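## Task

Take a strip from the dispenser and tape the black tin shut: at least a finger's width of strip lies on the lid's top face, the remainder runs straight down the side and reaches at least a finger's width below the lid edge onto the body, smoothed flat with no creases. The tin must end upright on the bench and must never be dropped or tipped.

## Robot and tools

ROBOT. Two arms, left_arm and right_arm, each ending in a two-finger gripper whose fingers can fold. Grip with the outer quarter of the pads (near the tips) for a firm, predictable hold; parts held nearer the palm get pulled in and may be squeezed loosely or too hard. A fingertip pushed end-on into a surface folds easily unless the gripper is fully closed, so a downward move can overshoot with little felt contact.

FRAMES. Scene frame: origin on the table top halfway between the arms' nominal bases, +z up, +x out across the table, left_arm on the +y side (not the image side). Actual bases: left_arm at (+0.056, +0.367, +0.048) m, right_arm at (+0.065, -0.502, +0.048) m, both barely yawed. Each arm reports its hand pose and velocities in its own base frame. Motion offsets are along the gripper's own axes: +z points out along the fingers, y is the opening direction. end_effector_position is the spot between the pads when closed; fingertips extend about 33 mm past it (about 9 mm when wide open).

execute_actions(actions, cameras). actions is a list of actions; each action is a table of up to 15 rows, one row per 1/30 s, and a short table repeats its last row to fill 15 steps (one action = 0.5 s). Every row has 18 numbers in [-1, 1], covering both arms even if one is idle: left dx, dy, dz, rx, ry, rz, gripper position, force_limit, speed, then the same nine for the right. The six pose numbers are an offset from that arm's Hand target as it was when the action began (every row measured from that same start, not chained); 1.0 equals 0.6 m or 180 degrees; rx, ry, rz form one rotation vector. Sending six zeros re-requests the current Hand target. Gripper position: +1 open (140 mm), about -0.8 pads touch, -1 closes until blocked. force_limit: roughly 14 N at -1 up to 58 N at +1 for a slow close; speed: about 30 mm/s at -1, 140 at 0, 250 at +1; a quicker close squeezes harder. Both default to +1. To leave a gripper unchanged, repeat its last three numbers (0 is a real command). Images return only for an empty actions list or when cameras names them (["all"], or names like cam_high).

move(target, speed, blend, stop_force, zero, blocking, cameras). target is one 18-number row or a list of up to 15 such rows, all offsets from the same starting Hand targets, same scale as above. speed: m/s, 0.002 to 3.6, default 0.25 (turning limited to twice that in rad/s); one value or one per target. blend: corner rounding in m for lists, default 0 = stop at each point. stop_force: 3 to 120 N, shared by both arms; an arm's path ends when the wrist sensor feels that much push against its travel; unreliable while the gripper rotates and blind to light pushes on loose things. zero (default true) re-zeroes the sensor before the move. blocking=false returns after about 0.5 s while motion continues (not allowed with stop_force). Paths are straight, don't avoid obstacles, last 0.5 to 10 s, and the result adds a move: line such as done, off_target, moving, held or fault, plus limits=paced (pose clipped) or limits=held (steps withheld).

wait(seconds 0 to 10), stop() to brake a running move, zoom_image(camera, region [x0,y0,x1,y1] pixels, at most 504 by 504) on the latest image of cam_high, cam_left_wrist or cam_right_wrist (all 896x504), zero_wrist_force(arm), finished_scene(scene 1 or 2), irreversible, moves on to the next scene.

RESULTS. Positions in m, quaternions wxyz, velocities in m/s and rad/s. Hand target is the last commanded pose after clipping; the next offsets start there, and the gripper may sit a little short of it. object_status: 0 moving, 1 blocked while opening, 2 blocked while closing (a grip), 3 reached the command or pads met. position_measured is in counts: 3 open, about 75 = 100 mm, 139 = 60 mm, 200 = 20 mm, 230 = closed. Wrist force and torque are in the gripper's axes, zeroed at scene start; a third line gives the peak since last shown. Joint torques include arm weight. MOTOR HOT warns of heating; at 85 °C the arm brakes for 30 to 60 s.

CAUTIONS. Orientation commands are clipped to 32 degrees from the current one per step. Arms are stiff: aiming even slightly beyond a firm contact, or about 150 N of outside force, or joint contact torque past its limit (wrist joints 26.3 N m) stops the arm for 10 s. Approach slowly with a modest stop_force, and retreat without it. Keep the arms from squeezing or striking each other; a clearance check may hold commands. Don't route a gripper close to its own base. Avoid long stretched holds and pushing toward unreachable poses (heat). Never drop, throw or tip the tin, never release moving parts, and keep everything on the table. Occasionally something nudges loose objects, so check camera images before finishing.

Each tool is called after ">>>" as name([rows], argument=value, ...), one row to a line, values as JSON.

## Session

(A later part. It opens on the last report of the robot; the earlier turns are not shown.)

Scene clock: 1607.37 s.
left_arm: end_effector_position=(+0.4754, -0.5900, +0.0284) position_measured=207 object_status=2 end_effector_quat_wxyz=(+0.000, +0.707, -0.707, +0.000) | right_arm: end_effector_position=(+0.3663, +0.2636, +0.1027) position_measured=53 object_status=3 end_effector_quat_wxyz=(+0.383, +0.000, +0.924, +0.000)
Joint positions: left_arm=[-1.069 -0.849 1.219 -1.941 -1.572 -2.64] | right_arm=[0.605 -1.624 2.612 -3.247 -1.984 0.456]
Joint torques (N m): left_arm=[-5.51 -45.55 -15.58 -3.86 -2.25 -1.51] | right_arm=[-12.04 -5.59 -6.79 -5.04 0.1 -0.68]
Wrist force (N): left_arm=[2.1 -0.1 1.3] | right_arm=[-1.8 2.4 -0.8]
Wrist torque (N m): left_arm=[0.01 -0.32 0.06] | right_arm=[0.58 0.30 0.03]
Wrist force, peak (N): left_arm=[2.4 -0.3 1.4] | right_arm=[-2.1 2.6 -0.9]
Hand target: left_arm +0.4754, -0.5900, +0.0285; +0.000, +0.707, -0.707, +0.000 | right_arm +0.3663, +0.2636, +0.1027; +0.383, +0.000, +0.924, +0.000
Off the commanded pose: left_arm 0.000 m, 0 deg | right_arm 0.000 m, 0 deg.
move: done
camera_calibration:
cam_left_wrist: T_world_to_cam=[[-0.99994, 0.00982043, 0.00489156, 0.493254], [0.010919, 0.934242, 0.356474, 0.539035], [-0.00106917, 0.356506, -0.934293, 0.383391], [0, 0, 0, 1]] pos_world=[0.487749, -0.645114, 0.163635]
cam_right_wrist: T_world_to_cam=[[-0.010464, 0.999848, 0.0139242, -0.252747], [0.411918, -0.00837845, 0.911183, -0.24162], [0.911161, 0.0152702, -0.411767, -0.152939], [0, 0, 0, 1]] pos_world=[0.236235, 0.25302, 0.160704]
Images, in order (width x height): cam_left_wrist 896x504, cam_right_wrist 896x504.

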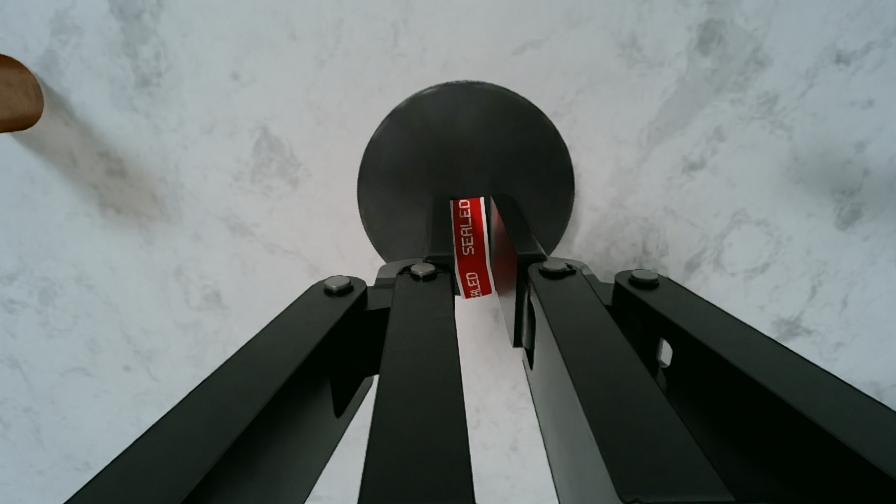

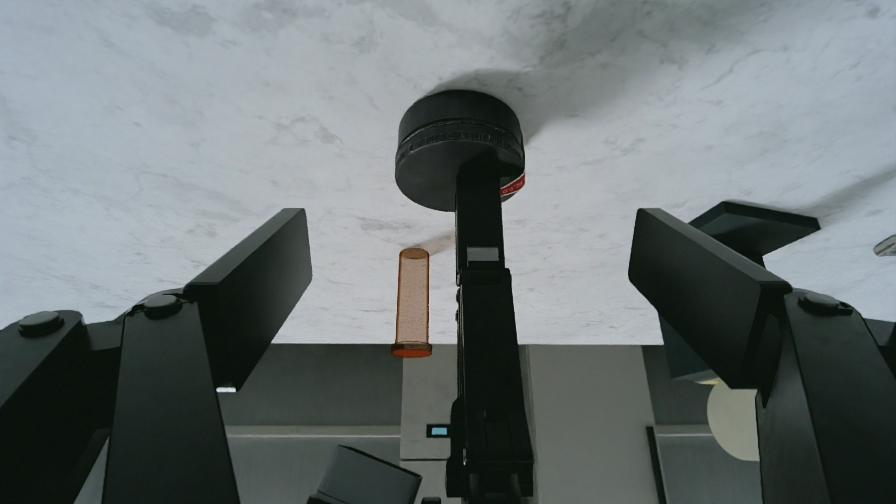

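>>> move(target=[0,0,0,0,0,0,-0.3,-1,-1,0,0,0,0,0,0,0.6,-1,-1], cameras=["cam_left_wrist","cam_right_wrist"])

>>> zoom_image(camera="cam_right_wrist", region=[380, 80, 580, 240])

>>> zoom_image(camera="cam_left_wrist", region=[360, 120, 580, 320])

Scene clock: 1646.37 s.
left_arm: end_effector_position=(+0.4754, -0.5900, +0.0285) position_measured=167 object_status=0 end_effector_quat_wxyz=(+0.000, +0.707, -0.707, +0.000) | right_arm: end_effector_position=(+0.3663, +0.2636, +0.1027) position_measured=53 object_status=3 end_effector_quat_wxyz=(+0.383, +0.000, +0.924, +0.000)
Joint positions: left_arm=[-1.069 -0.849 1.219 -1.941 -1.572 -2.64] | right_arm=[0.605 -1.624 2.612 -3.247 -1.984 0.456]
Joint torques (N m): left_arm=[-5.14 -57.5 -38.02 -0.51 -1.84 -1.71] | right_arm=[-10.36 -4.76 -9.54 -4.96 0.14 -1.05]
Wrist force (N): left_arm=[2.2 0.0 1.2] | right_arm=[-1.7 2.3 -0.9]
Wrist torque (N m): left_arm=[0.02 -0.33 0.06] | right_arm=[0.57 0.29 0.03]
Wrist force, peak (N): left_arm=[2.5 0.1 1.4] | right_arm=[-1.9 2.6 -0.9]
Hand target: left_arm +0.4754, -0.5900, +0.0285; +0.000, +0.707, -0.707, +0.000 | right_arm +0.3663, +0.2636, +0.1027; +0.383, +0.000, +0.924, +0.000
Off the commanded pose: left_arm 0.000 m, 0 deg | right_arm 0.000 m, 0 deg.
move: done
camera_calibration:
cam_left_wrist: T_world_to_cam=[[-0.99994, 0.00982043, 0.00489156, 0.493254], [0.010919, 0.934242, 0.356474, 0.538999], [-0.00106917, 0.356506, -0.934293, 0.383484], [0, 0, 0, 1]] pos_world=[0.487749, -0.645114, 0.163735]
cam_right_wrist: T_world_to_cam=[[-0.010464, 0.999848, 0.0139242, -0.252747], [0.411918, -0.00837845, 0.911183, -0.24162], [0.911161, 0.0152702, -0.411767, -0.152939], [0, 0, 0, 1]] pos_world=[0.236235, 0.25302, 0.160704]
Images, in order (width x height): cam_left_wrist 896x504, cam_right_wrist 896x504.

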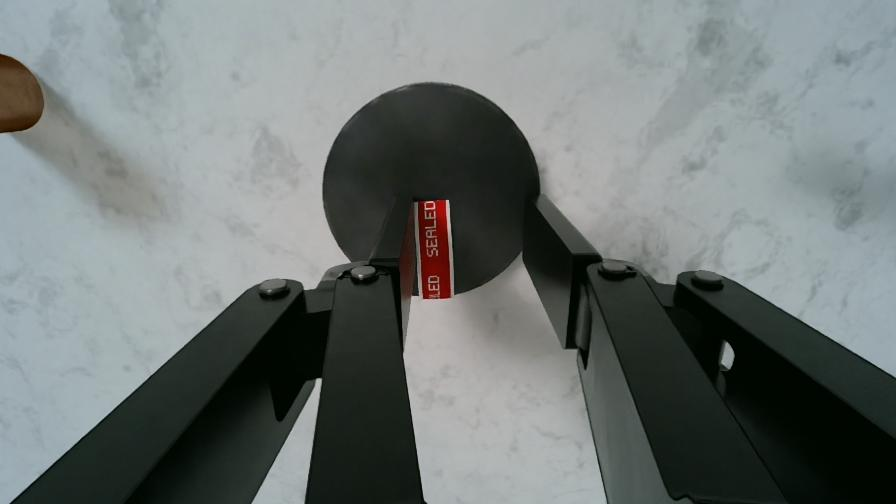

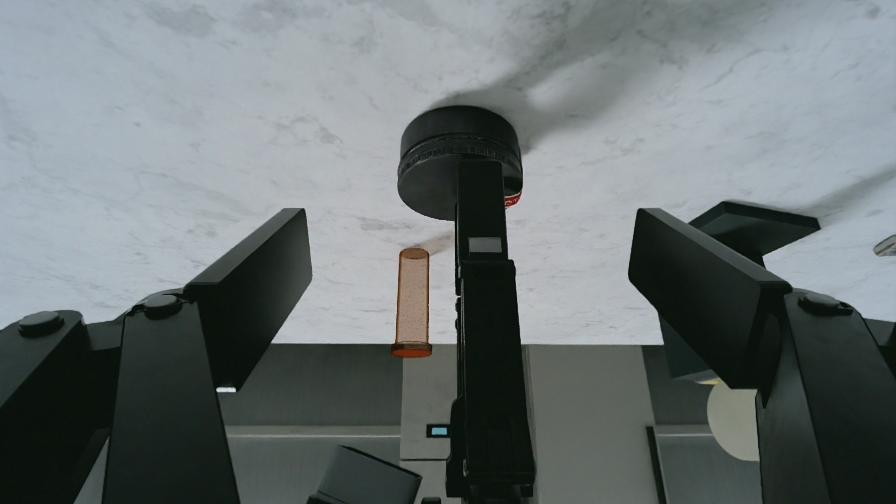

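Scaled by 2.520 from the camera's 896x504 image, which has a finer 1280x720 frame.

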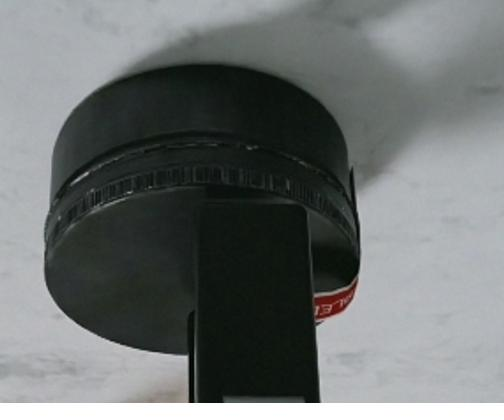

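Scaled by 2.291 from the camera's 896x504 image, which has a finer 1280x720 frame.

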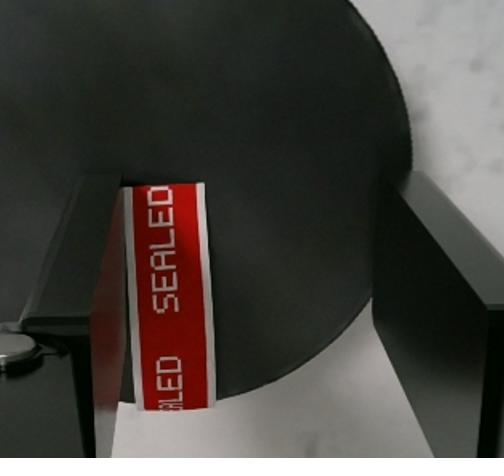

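>>> move([
  [0,0,0,0,0,0,-0.3,-1,-1,-0.2487,-0.356,-0.122,0,0.25,0,0.6,-1,-1],
  [0,0,0,0,0,0,-0.3,-1,-1,-0.1008,-0.1443,0.2233,-0.0240,0.4051,0.5490,0.6,-1,-1],
], blend=[0.04,0], speed=0.3, cameras=["cam_high","cam_left_wrist","cam_right_wrist"])

>>> zoom_image(camera="cam_right_wrist", region=[300, 80, 620, 330])

Scene clock: 1728.33 s.
left_arm: end_effector_position=(+0.4754, -0.5900, +0.0285) position_measured=167 object_status=3 end_effector_quat_wxyz=(+0.000, +0.707, -0.707, +0.000) | right_arm: end_effector_position=(+0.5038, +0.1770, +0.0506) position_measured=53 object_status=3 end_effector_quat_wxyz=(-0.299, +0.641, +0.641, +0.299)
Joint positions: left_arm=[-1.069 -0.849 1.219 -1.941 -1.572 -2.64] | right_arm=[-0.387 -1.279 2.067 -1.936 -0.782 1.005]
Joint torques (N m): left_arm=[-4.94 -55.89 -34.5 -0.52 -1.18 -1.55] | right_arm=[11.77 -38.42 -24.68 -1.36 1.78 0.17]
Wrist force (N): left_arm=[2.4 -0.2 1.3] | right_arm=[-0.4 -0.3 0.1]
Wrist torque (N m): left_arm=[-0.02 -0.36 0.06] | right_arm=[-0.06 0.06 0.05]
Wrist force, peak (N): left_arm=[2.5 -0.2 1.2] | right_arm=[0.2 4.2 0.0]
Hand target: left_arm +0.4754, -0.5900, +0.0285; +0.000, +0.707, -0.707, +0.000 | right_arm +0.5038, +0.1771, +0.0506; -0.299, +0.641, +0.641, +0.299
Off the commanded pose: left_arm 0.000 m, 0 deg | right_arm 0.000 m, 0 deg.
move: done
camera_calibration:
cam_left_wrist: T_world_to_cam=[[-0.99994, 0.00982043, 0.00489156, 0.493254], [0.010919, 0.934242, 0.356474, 0.538999], [-0.00106917, 0.356506, -0.934293, 0.383484], [0, 0, 0, 1]] pos_world=[0.487749, -0.645114, 0.163735]
cam_right_wrist: T_world_to_cam=[[0.999859, -0.0138178, 0.0095328, -0.49333], [-0.00737725, -0.87177, -0.489859, 0.183536], [0.0150792, 0.48972, -0.87175, 0.0923927], [0, 0, 0, 1]] pos_world=[0.493221, 0.107938, 0.175153]

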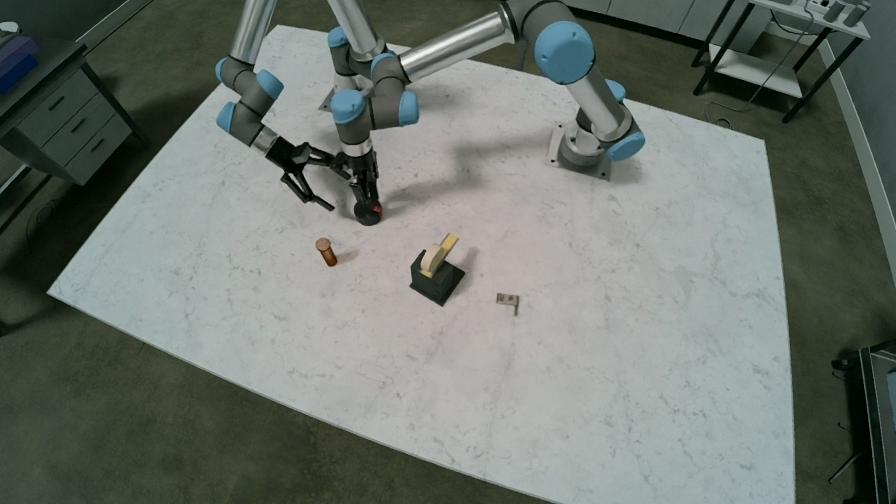

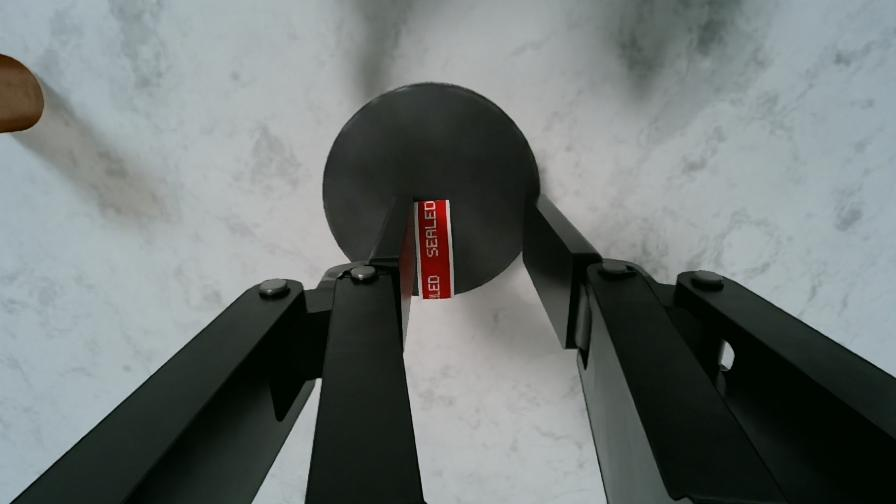

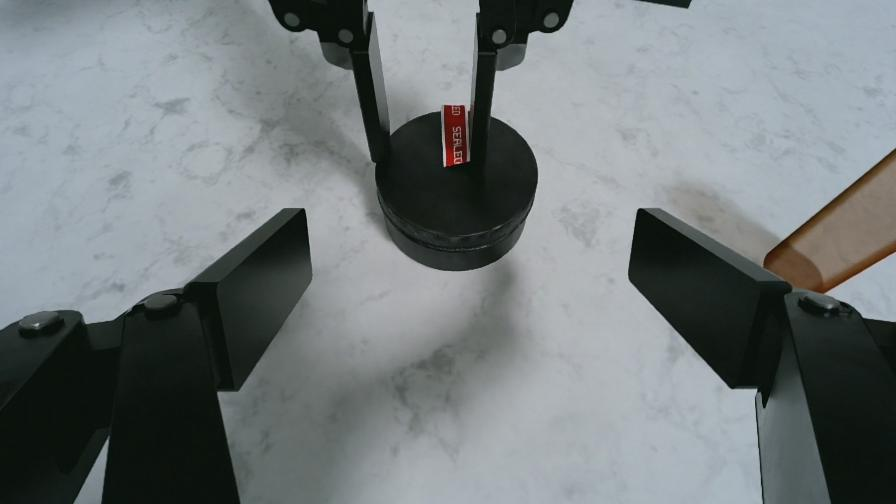

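Scaled by 1.575 from the camera's 896x504 image, which has a finer 1280x720 frame.

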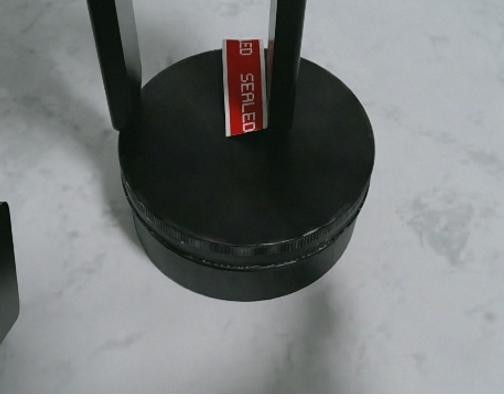

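>>> move([
  [0,0,0,0,0,0,-0.3,-1,-1,-0.0048,-0.0022,0.1608,0,0,0,0.6,-1,-1],
  [0,0,0,0,0,0,-0.3,-1,-1,-0.0048,-0.0022,0.1608,0,0,0,-1,-1,-1],
], speed=0.06, cameras=["cam_left_wrist","cam_right_wrist"])

>>> zoom_image(camera="cam_right_wrist", region=[330, 40, 600, 330])

Scene clock: 1756.77 s.
left_arm: end_effector_position=(+0.4754, -0.5900, +0.0285) position_measured=167 object_status=3 end_effector_quat_wxyz=(+0.000, +0.707, -0.707, +0.000) | right_arm: end_effector_position=(+0.5025, +0.2492, -0.0135) position_measured=102 object_status=0 end_effector_quat_wxyz=(-0.299, +0.641, +0.641, +0.299)
Joint positions: left_arm=[-1.069 -0.849 1.219 -1.941 -1.572 -2.64] | right_arm=[-0.247 -1.13 2.143 -2.3 -0.733 1.196]
Joint torques (N m): left_arm=[-5.7 -54.86 -32.83 -0.45 -0.59 -1.52] | right_arm=[-14.21 -41.17 -19.75 -3.96 0.49 -1.45]
Wrist force (N): left_arm=[2.1 -0.3 1.2] | right_arm=[3.3 -0.8 -4.8]
Wrist torque (N m): left_arm=[0.01 -0.31 0.06] | right_arm=[0.10 0.06 0.06]
Wrist force, peak (N): left_arm=[2.3 -0.2 1.6] | right_arm=[3.3 -0.8 -4.8]
Hand target: left_arm +0.4754, -0.5900, +0.0285; +0.000, +0.707, -0.707, +0.000 | right_arm +0.5025, +0.2492, -0.0135; -0.299, +0.641, +0.641, +0.299
Off the commanded pose: left_arm 0.000 m, 0 deg | right_arm 0.000 m, 0 deg.
move: done
camera_calibration:
cam_left_wrist: T_world_to_cam=[[-0.99994, 0.00982043, 0.00489156, 0.493254], [0.010919, 0.934242, 0.356474, 0.538999], [-0.00106917, 0.356506, -0.934293, 0.383484], [0, 0, 0, 1]] pos_world=[0.487749, -0.645114, 0.163735]
cam_right_wrist: T_world_to_cam=[[0.999858, -0.0137809, 0.0096693, -0.490444], [-0.00727819, -0.871771, -0.489859, 0.214932], [0.0151801, 0.489719, -0.871748, 0.00117446], [0, 0, 0, 1]] pos_world=[0.491921, 0.180038, 0.111053]
Images, in order (width x height): cam_left_wrist 896x504, cam_right_wrist 896x504.

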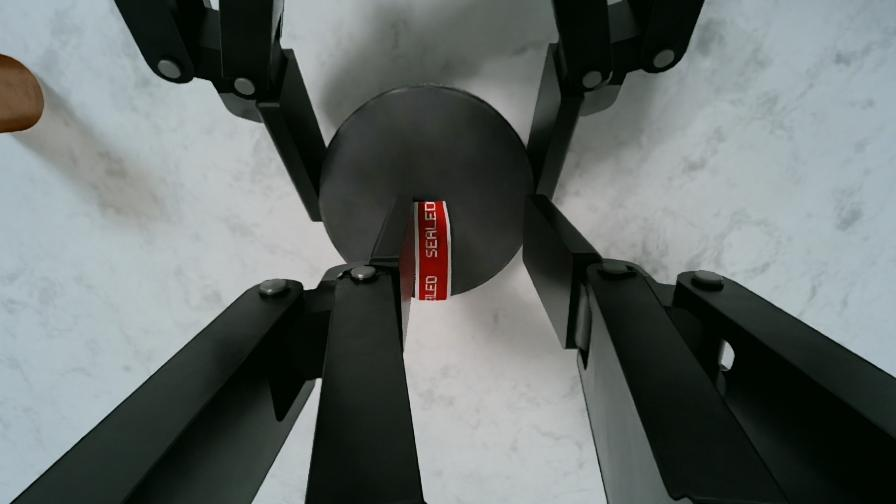

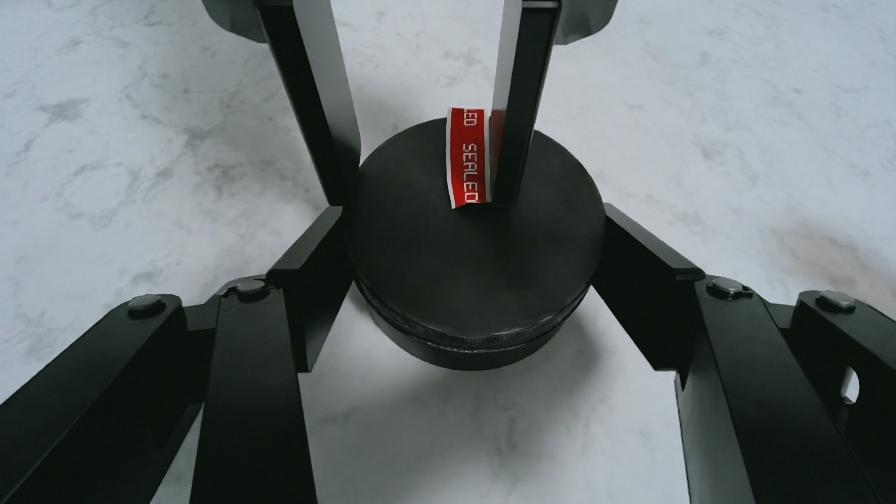

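Scaled by 1.738 from the camera's 896x504 image, which has a finer 1280x720 frame.

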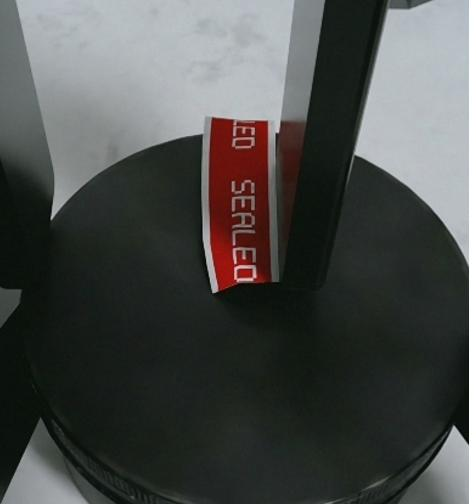

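>>> move(target=[0,0,-0.0417,0,0,0,-0.3,-1,-1,0,0,0,0,0,0,-1,-1,-1], speed=0.03, cameras=["cam_left_wrist","cam_right_wrist"])

>>> zoom_image(camera="cam_right_wrist", region=[330, 0, 600, 290])

Scene clock: 1766.73 s.
left_arm: end_effector_position=(+0.4755, -0.5901, +0.0538) position_measured=167 object_status=3 end_effector_quat_wxyz=(+0.000, +0.707, -0.707, +0.000) | right_arm: end_effector_position=(+0.5025, +0.2492, -0.0135) position_measured=102 object_status=2 end_effector_quat_wxyz=(-0.299, +0.641, +0.641, +0.299)
Joint positions: left_arm=[-1.069 -0.871 1.188 -1.888 -1.572 -2.64] | right_arm=[-0.247 -1.13 2.143 -2.3 -0.733 1.196]
Joint torques (N m): left_arm=[0.43 -43.11 -18.46 -5.08 0.01 -0.07] | right_arm=[-4.66 -22.07 -5.16 -3.58 0.53 -1.61]
Wrist force (N): left_arm=[2.1 -0.4 1.0] | right_arm=[3.5 0.1 -3.3]
Wrist torque (N m): left_arm=[-0.04 -0.31 0.06] | right_arm=[0.09 0.04 0.06]
Wrist force, peak (N): left_arm=[2.2 0.6 2.2] | right_arm=[3.5 -0.9 -4.9]
Hand target: left_arm +0.4755, -0.5900, +0.0535; +0.000, +0.707, -0.707, +0.000 | right_arm +0.5025, +0.2492, -0.0135; -0.299, +0.641, +0.641, +0.299
Off the commanded pose: left_arm 0.000 m, 0 deg | right_arm 0.000 m, 0 deg.
move: done
camera_calibration:
cam_left_wrist: T_world_to_cam=[[-0.99994, 0.00985562, 0.00479737, 0.493271], [0.0109182, 0.934274, 0.356387, 0.53011], [-0.000969646, 0.356418, -0.934326, 0.407059], [0, 0, 0, 1]] pos_world=[0.487848, -0.645213, 0.189035]
cam_right_wrist: T_world_to_cam=[[0.999858, -0.0137809, 0.0096693, -0.490444], [-0.00727819, -0.871771, -0.489859, 0.214932], [0.0151801, 0.489719, -0.871748, 0.00117446], [0, 0, 0, 1]] pos_world=[0.491921, 0.180038, 0.111053]
Images, in order (width x height): cam_left_wrist 896x504, cam_right_wrist 896x504.

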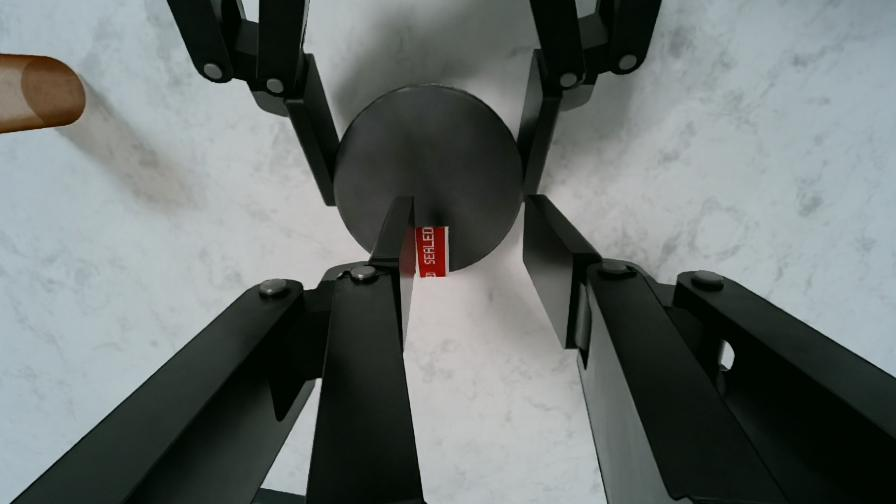

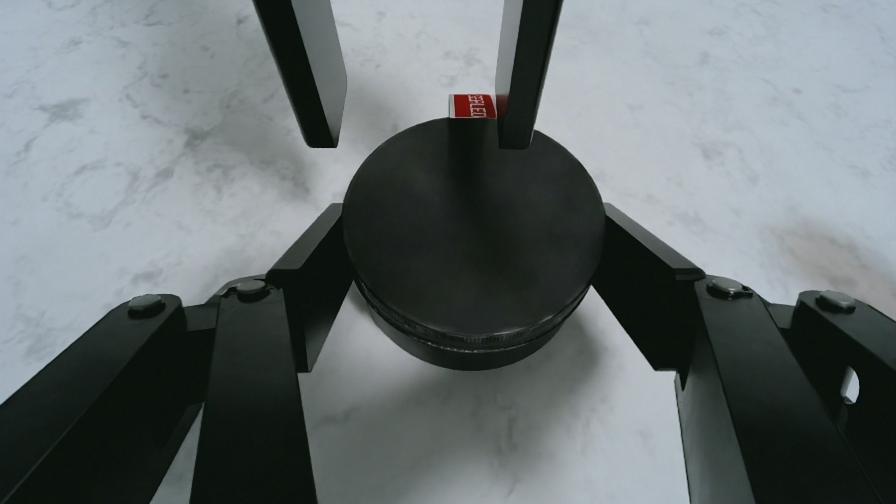

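Scaled by 1.738 from the camera's 896x504 image, which has a finer 1280x720 frame.

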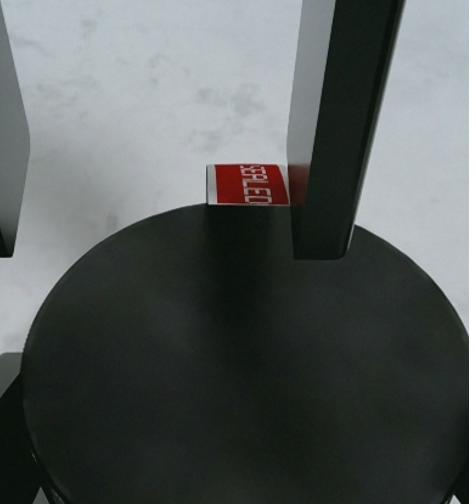

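>>> move(target=[0,0,-0.0667,0,0,0,-0.3,-1,-1,0,0,0,0,0,0,-1,-1,-1], speed=0.03, cameras=["cam_left_wrist","cam_right_wrist","cam_high"])

>>> zoom_image(camera="cam_right_wrist", region=[330, 0, 600, 290])

>>> zoom_image(camera="cam_high", region=[320, 150, 420, 250])

Scene clock: 1774.87 s.
left_arm: end_effector_position=(+0.4755, -0.5901, +0.0938) position_measured=167 object_status=3 end_effector_quat_wxyz=(+0.000, +0.707, -0.707, +0.000) | right_arm: end_effector_position=(+0.5025, +0.2492, -0.0135) position_measured=102 object_status=2 end_effector_quat_wxyz=(-0.299, +0.641, +0.641, +0.299)
Joint positions: left_arm=[-1.069 -0.898 1.13 -1.802 -1.572 -2.64] | right_arm=[-0.247 -1.13 2.143 -2.3 -0.733 1.196]
Joint torques (N m): left_arm=[5.54 -43.57 -14.94 -5.19 0.81 1.34] | right_arm=[3.37 -22.83 -5.37 -3.73 0.53 -1.54]
Wrist force (N): left_arm=[2.4 -0.2 1.0] | right_arm=[3.6 -0.1 -3.2]
Wrist torque (N m): left_arm=[0.01 -0.34 0.05] | right_arm=[0.04 0.03 0.06]
Wrist force, peak (N): left_arm=[2.1 -0.3 2.2] | right_arm=[3.6 -0.1 -3.6]
Hand target: left_arm +0.4755, -0.5901, +0.0935; +0.000, +0.707, -0.707, +0.000 | right_arm +0.5025, +0.2492, -0.0135; -0.299, +0.641, +0.641, +0.299
Off the commanded pose: left_arm 0.000 m, 0 deg | right_arm 0.000 m, 0 deg.
move: done
camera_calibration:
cam_left_wrist: T_world_to_cam=[[-0.99994, 0.00985562, 0.00479737, 0.493079], [0.0109182, 0.934274, 0.356387, 0.515819], [-0.000969646, 0.356418, -0.934326, 0.444526], [0, 0, 0, 1]] pos_world=[0.487848, -0.645213, 0.229135]
cam_right_wrist: T_world_to_cam=[[0.999858, -0.0137809, 0.0096693, -0.490444], [-0.00727819, -0.871771, -0.489859, 0.214932], [0.0151801, 0.489719, -0.871748, 0.00117446], [0, 0, 0, 1]] pos_world=[0.491921, 0.180038, 0.111053]

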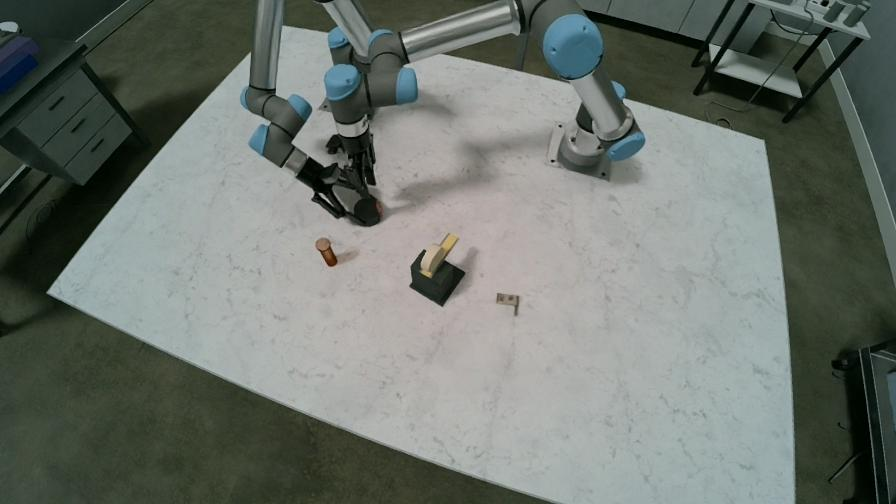

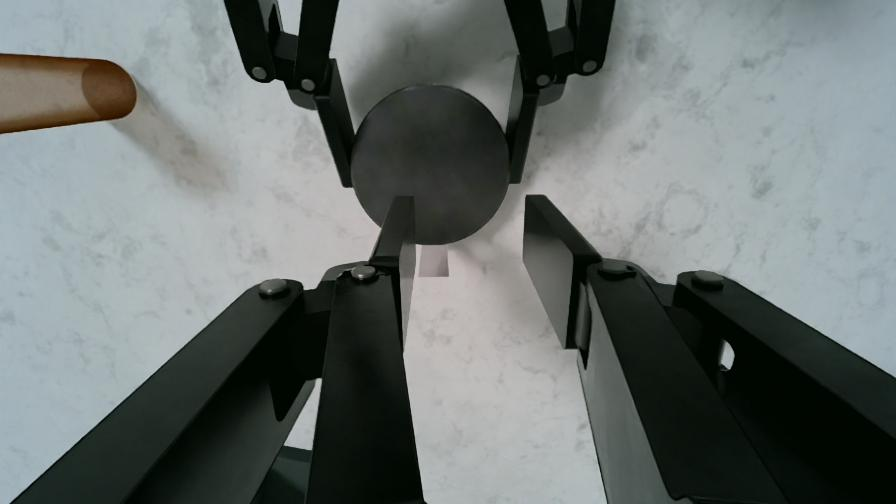

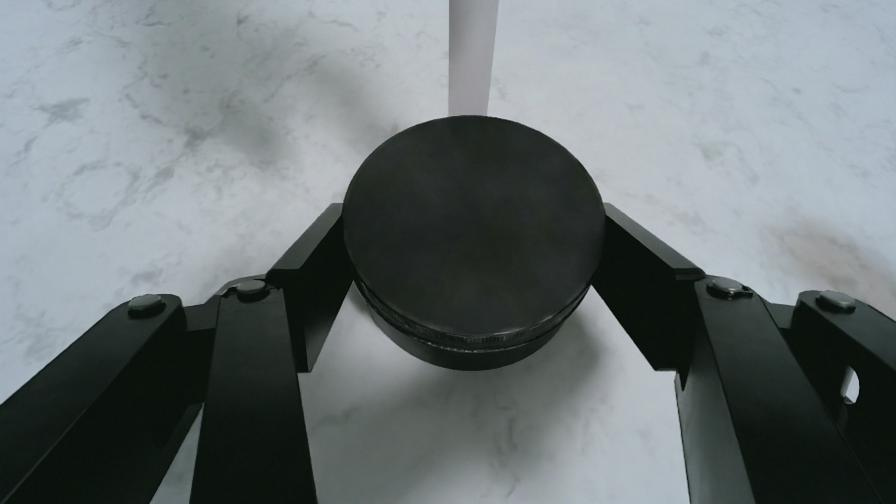

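Scaled by 1.738 from the camera's 896x504 image, which has a finer 1280x720 frame.

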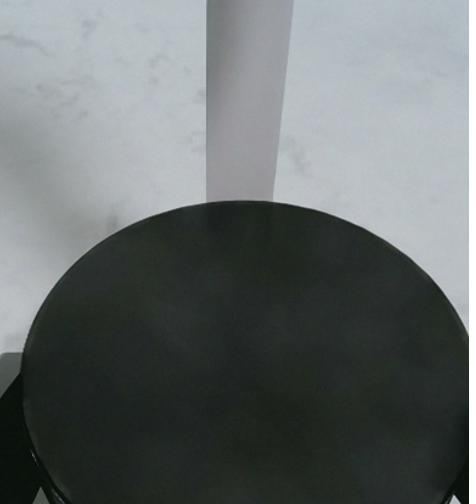

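Scaled by 5.040 from the camera's 896x504 image, which has a finer 1280x720 frame.

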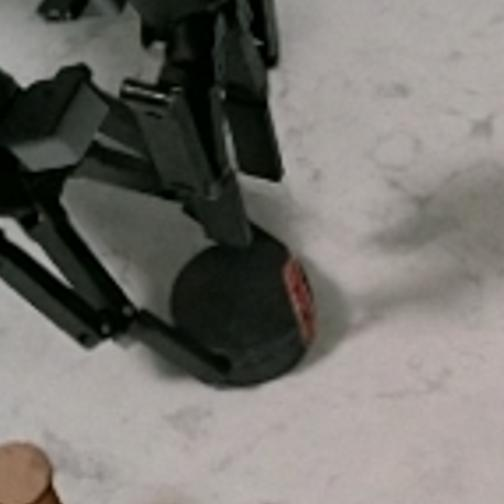

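>>> move(target=[-0.1002,-0.0325,-0.0275,0,0,0.5,-1,0,-0.5,0,0,0,0,0,0,-1,-1,-1], speed=0.25, cameras=["cam_left_wrist","cam_right_wrist","cam_high"])

>>> zoom_image(camera="cam_left_wrist", region=[330, 60, 600, 290])

>>> zoom_image(camera="cam_high", region=[320, 150, 420, 250])

Scene clock: 1829.40 s.
left_arm: end_effector_position=(+0.4950, -0.5298, +0.1100) position_measured=232 object_status=3 end_effector_quat_wxyz=(+0.000, +0.000, +1.000, +0.000) | right_arm: end_effector_position=(+0.5025, +0.2492, -0.0135) position_measured=102 object_status=2 end_effector_quat_wxyz=(-0.299, +0.641, +0.641, +0.299)
Joint positions: left_arm=[-1.004 -0.99 1.239 -1.819 -1.572 -1.004] | right_arm=[-0.247 -1.13 2.143 -2.3 -0.733 1.196]
Joint torques (N m): left_arm=[-5.54 -38.5 -33.61 -4.86 -2.11 1.02] | right_arm=[11.9 -23.57 -5.96 -3.73 0.63 -1.68]
Wrist force (N): left_arm=[2.2 0.2 0.9] | right_arm=[3.4 0.0 -3.2]
Wrist torque (N m): left_arm=[0.10 -0.33 0.17] | right_arm=[0.08 0.07 0.06]
Wrist force, peak (N): left_arm=[2.5 -0.2 1.8] | right_arm=[3.7 -0.2 -3.6]
Hand target: left_arm +0.4950, -0.5299, +0.1100; +0.000, +0.000, +1.000, +0.000 | right_arm +0.5025, +0.2492, -0.0135; -0.299, +0.641, +0.641, +0.299
Off the commanded pose: left_arm 0.000 m, 0 deg | right_arm 0.000 m, 0 deg.
move: done
camera_calibration:
cam_left_wrist: T_world_to_cam=[[0.00950947, 0.999947, 0.00401637, 0.536849], [0.93458, -0.0103161, 0.355604, -0.504133], [0.355627, 0.00037201, -0.934628, 0.0729948], [0, 0, 0, 1]] pos_world=[0.440089, -0.542048, 0.245339]
cam_right_wrist: T_world_to_cam=[[0.999858, -0.0137809, 0.0096693, -0.490444], [-0.00727819, -0.871771, -0.489859, 0.214932], [0.0151801, 0.489719, -0.871748, 0.00117446], [0, 0, 0, 1]] pos_world=[0.491921, 0.180038, 0.111053]

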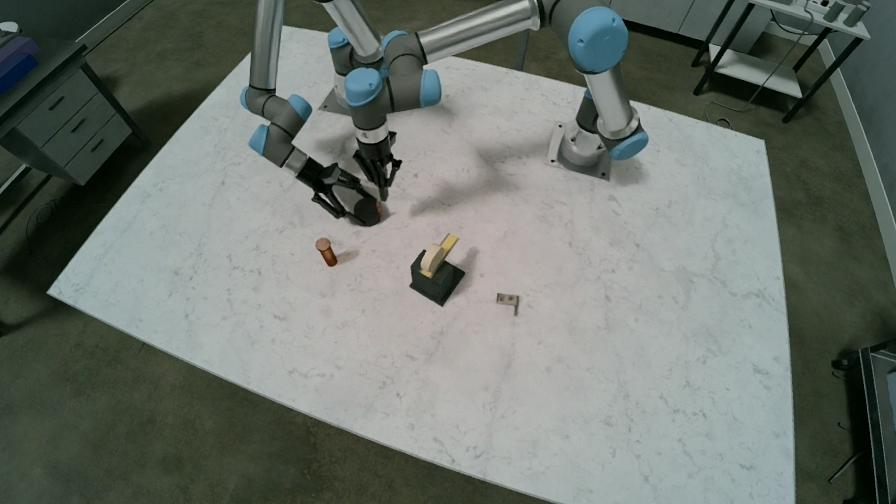

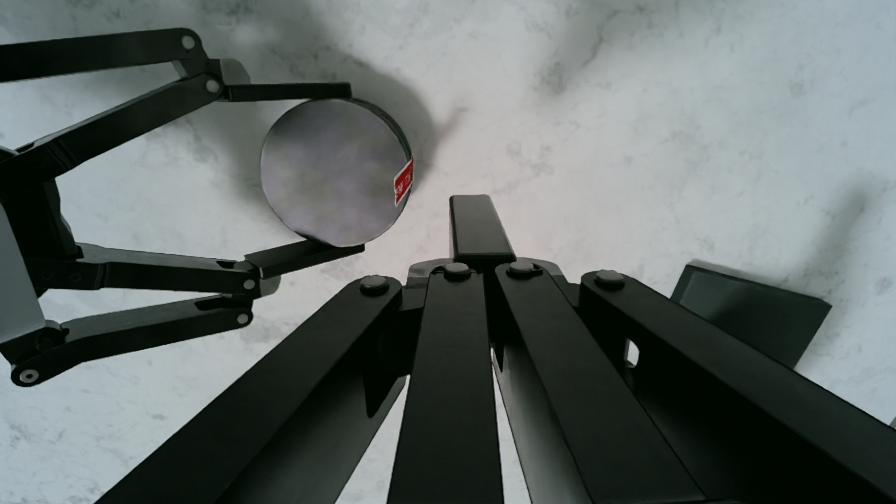

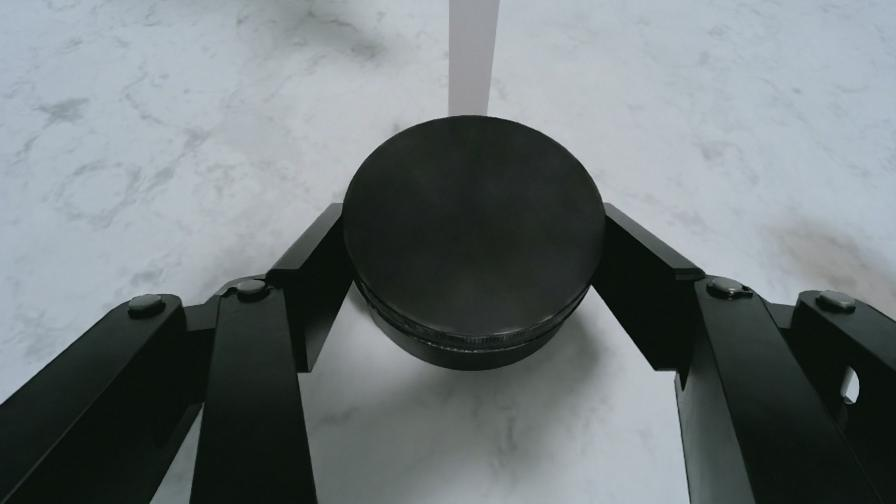

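Scaled by 1.867 from the camera's 896x504 image, which has a finer 1280x720 frame.

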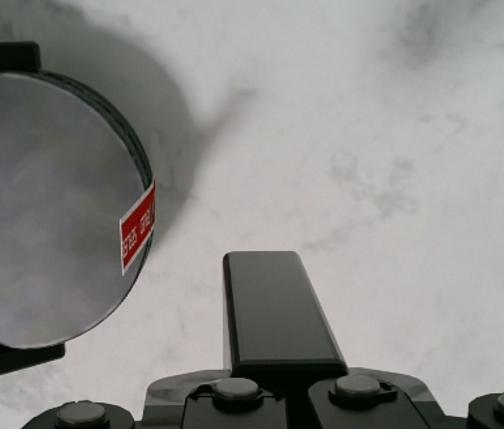

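Scaled by 5.040 from the camera's 896x504 image, which has a finer 1280x720 frame.

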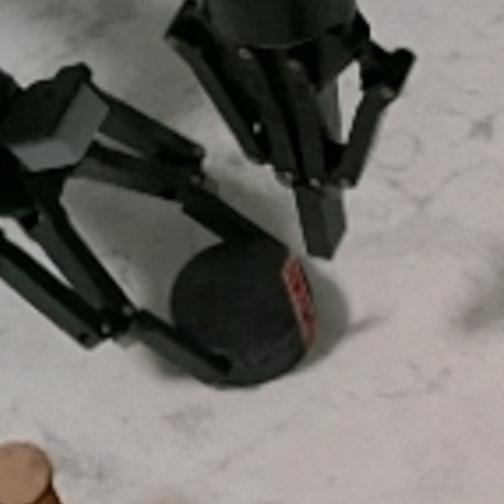

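>>> move([
  [0.0058,-0.0168,0.0917,0,0,0,-1,0,-0.5,0,0,0,0,0,0,-1,-1,-1],
  [0.0058,-0.0443,0.0917,0,0,0,-1,0,-0.5,0,0,0,0,0,0,-1,-1,-1],
], speed=[0.1,0.04], cameras=["cam_left_wrist","cam_right_wrist"])

>>> zoom_image(camera="cam_left_wrist", region=[330, 60, 600, 290])

>>> zoom_image(camera="cam_right_wrist", region=[330, 0, 600, 290])

Scene clock: 1847.93 s.
left_arm: end_effector_position=(+0.4914, -0.5566, +0.0549) position_measured=232 object_status=3 end_effector_quat_wxyz=(+0.000, +0.000, +1.000, +0.000) end_effector_velocity=(+0.000, +0.002, +0.000) end_effector_angular_velocity=(+0.000, +0.000, -0.001) | right_arm: end_effector_position=(+0.5025, +0.2492, -0.0135) position_measured=102 object_status=2 end_effector_quat_wxyz=(-0.299, +0.641, +0.641, +0.299)
Joint positions: left_arm=[-1.028 -0.908 1.25 -1.912 -1.572 -1.028] | right_arm=[-0.247 -1.13 2.143 -2.3 -0.733 1.196]
Joint velocities: left_arm=[0.001 -0.003 0.005 -0.002 0 0.002] | right_arm=[within noise]
Joint torques (N m): left_arm=[5.66 -58.16 -11.21 -4.74 1.18 1.38] | right_arm=[10.34 -22.46 -4.86 -3.72 0.65 -1.66]
Wrist force (N): left_arm=[2.0 -0.1 0.7] | right_arm=[3.4 -0.1 -3.4]
Wrist torque (N m): left_arm=[0.04 -0.30 0.20] | right_arm=[0.04 0.07 0.07]
Wrist force, peak (N): left_arm=[2.3 -0.3 2.5] | right_arm=[3.5 0.0 -3.7]
Hand target: left_arm +0.4915, -0.5565, +0.0550; +0.000, +0.000, +1.000, +0.000 | right_arm +0.5025, +0.2492, -0.0135; -0.299, +0.641, +0.641, +0.299
Off the commanded pose: left_arm 0.000 m, 0 deg | right_arm 0.000 m, 0 deg.
move: done
camera_calibration:
cam_left_wrist: T_world_to_cam=[[0.00975571, 0.999944, 0.00421518, 0.563755], [0.934612, -0.0106169, 0.355511, -0.481654], [0.355536, 0.000471289, -0.934663, 0.0229832], [0, 0, 0, 1]] pos_world=[0.436488, -0.568848, 0.190339]
cam_right_wrist: T_world_to_cam=[[0.999858, -0.0137809, 0.0096693, -0.490444], [-0.00727819, -0.871771, -0.489859, 0.214932], [0.0151801, 0.489719, -0.871748, 0.00117446], [0, 0, 0, 1]] pos_world=[0.491921, 0.180038, 0.111053]
Images, in order (width x height): cam_left_wrist 896x504, cam_right_wrist 896x504.

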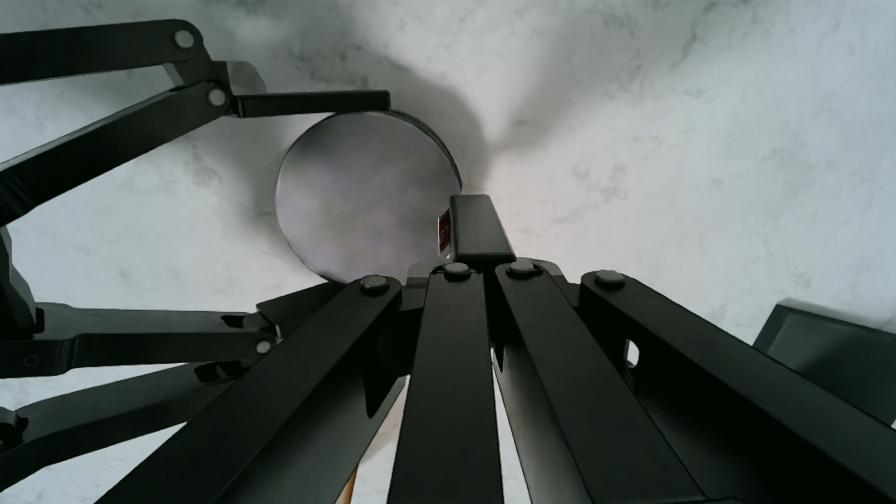

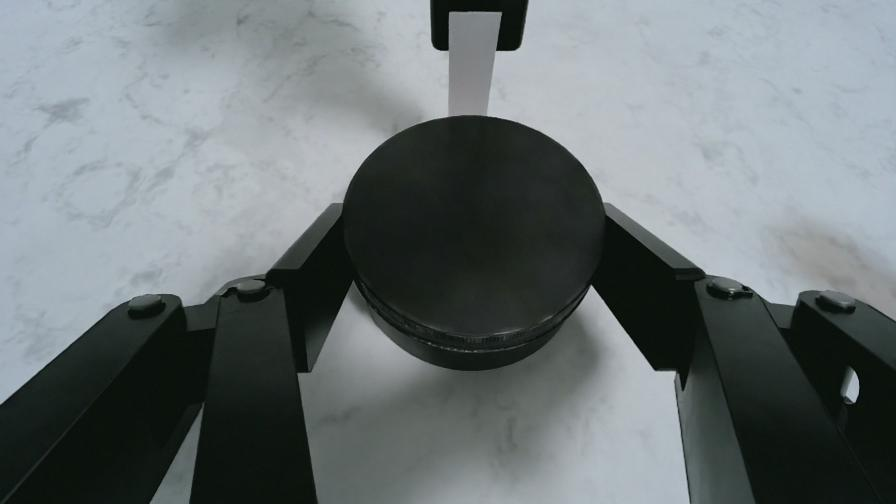

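Scaled by 1.867 from the camera's 896x504 image, which has a finer 1280x720 frame.

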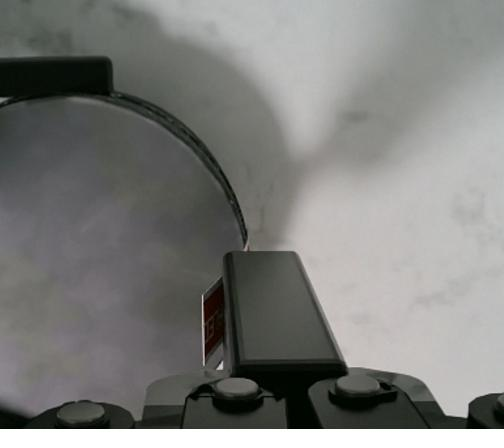

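Scaled by 1.738 from the camera's 896x504 image, which has a finer 1280x720 frame.

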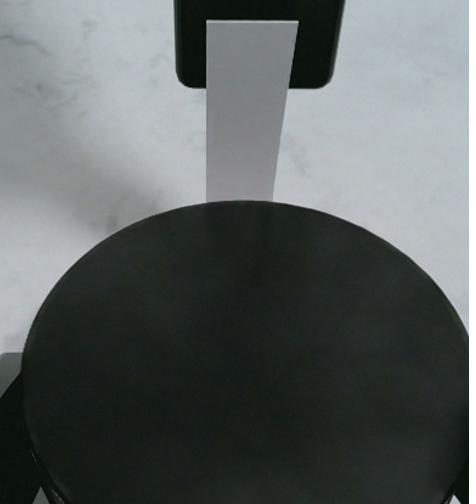

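>>> move(target=[0,0,0.0617,0,0,0,-1,0,-0.5,0,0,0,0,0,0,-1,-1,-1], speed=0.012, stop_force=8, cameras=["cam_left_wrist","cam_right_wrist"])

>>> zoom_image(camera="cam_left_wrist", region=[330, 60, 600, 290])

>>> zoom_image(camera="cam_right_wrist", region=[330, 0, 600, 290])

Scene clock: 1859.67 s.
left_arm: end_effector_position=(+0.4915, -0.5565, +0.0246) position_measured=232 object_status=3 end_effector_quat_wxyz=(+0.000, +0.000, +1.000, +0.000) | right_arm: end_effector_position=(+0.5025, +0.2492, -0.0135) position_measured=102 object_status=2 end_effector_quat_wxyz=(-0.299, +0.641, +0.641, +0.299)
Joint positions: left_arm=[-1.028 -0.881 1.286 -1.976 -1.572 -1.028] | right_arm=[-0.247 -1.13 2.143 -2.3 -0.733 1.196]
Joint torques (N m): left_arm=[-4.33 -51.53 -34.33 -0.5 -0.41 -1.02] | right_arm=[11.53 -22.39 -6.16 -3.79 0.59 -1.56]
Wrist force (N): left_arm=[3.3 1.3 -9.0] | right_arm=[3.3 -0.4 -2.9]
Wrist torque (N m): left_arm=[0.00 -0.36 0.19] | right_arm=[0.03 0.06 0.07]
Wrist force, peak (N): left_arm=[5.8 4.8 -21.2] | right_arm=[3.6 -0.2 -3.7]
Hand target: left_arm +0.4915, -0.5565, +0.0246; +0.000, +0.000, +1.000, +0.000 (not the last commanded pose) | right_arm +0.5025, +0.2492, -0.0135; -0.299, +0.641, +0.641, +0.299
Off the commanded pose: left_arm 0.007 m, 0 deg | right_arm 0.000 m, 0 deg.
move: contact (left_arm)
camera_calibration:
cam_left_wrist: T_world_to_cam=[[0.0098247, 0.999944, 0.00402806, 0.563782], [0.934578, -0.0106149, 0.355601, -0.470844], [0.355623, 0.000270867, -0.934629, -0.00558795], [0, 0, 0, 1]] pos_world=[0.436488, -0.568747, 0.159939]
cam_right_wrist: T_world_to_cam=[[0.999858, -0.0137809, 0.0096693, -0.490444], [-0.00727819, -0.871771, -0.489859, 0.214932], [0.0151801, 0.489719, -0.871748, 0.00117446], [0, 0, 0, 1]] pos_world=[0.491921, 0.180038, 0.111053]
Images, in order (width x height): cam_left_wrist 896x504, cam_right_wrist 896x504.

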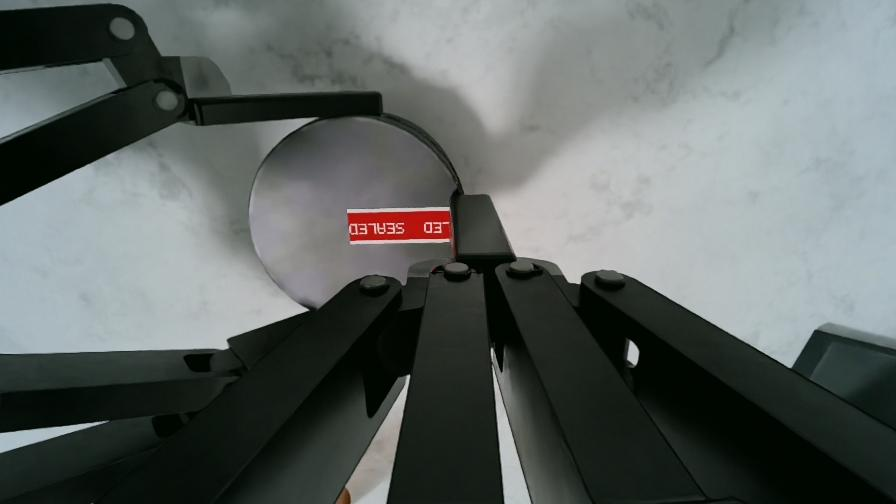

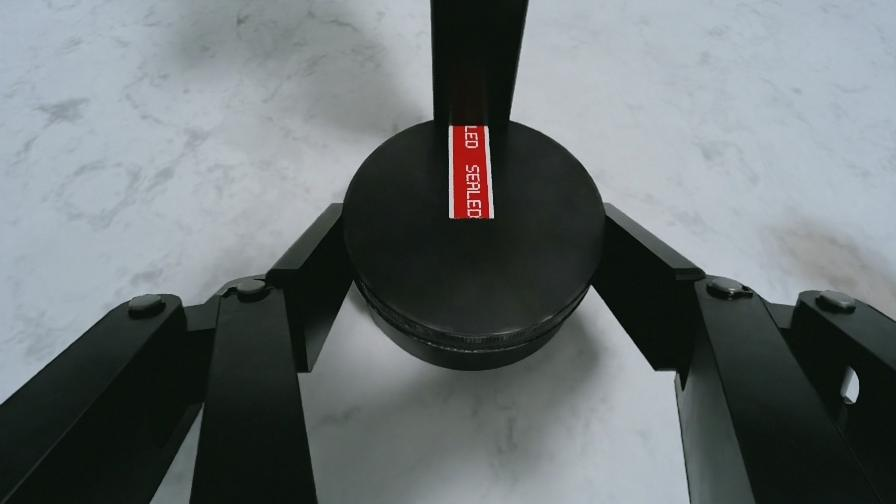

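Scaled by 1.867 from the camera's 896x504 image, which has a finer 1280x720 frame.

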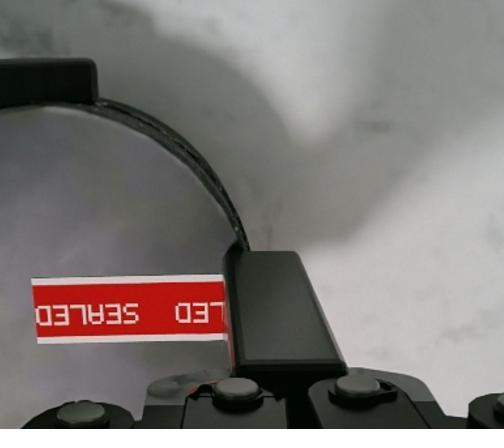

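Scaled by 1.738 from the camera's 896x504 image, which has a finer 1280x720 frame.

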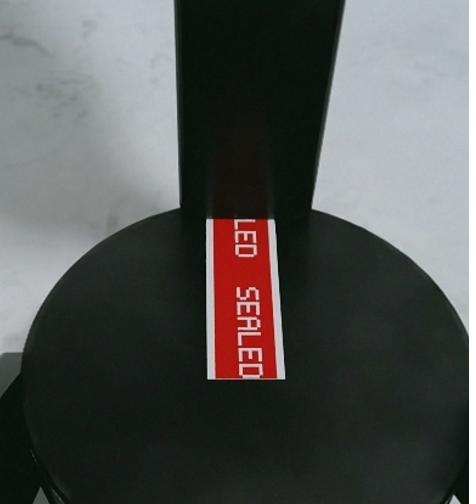

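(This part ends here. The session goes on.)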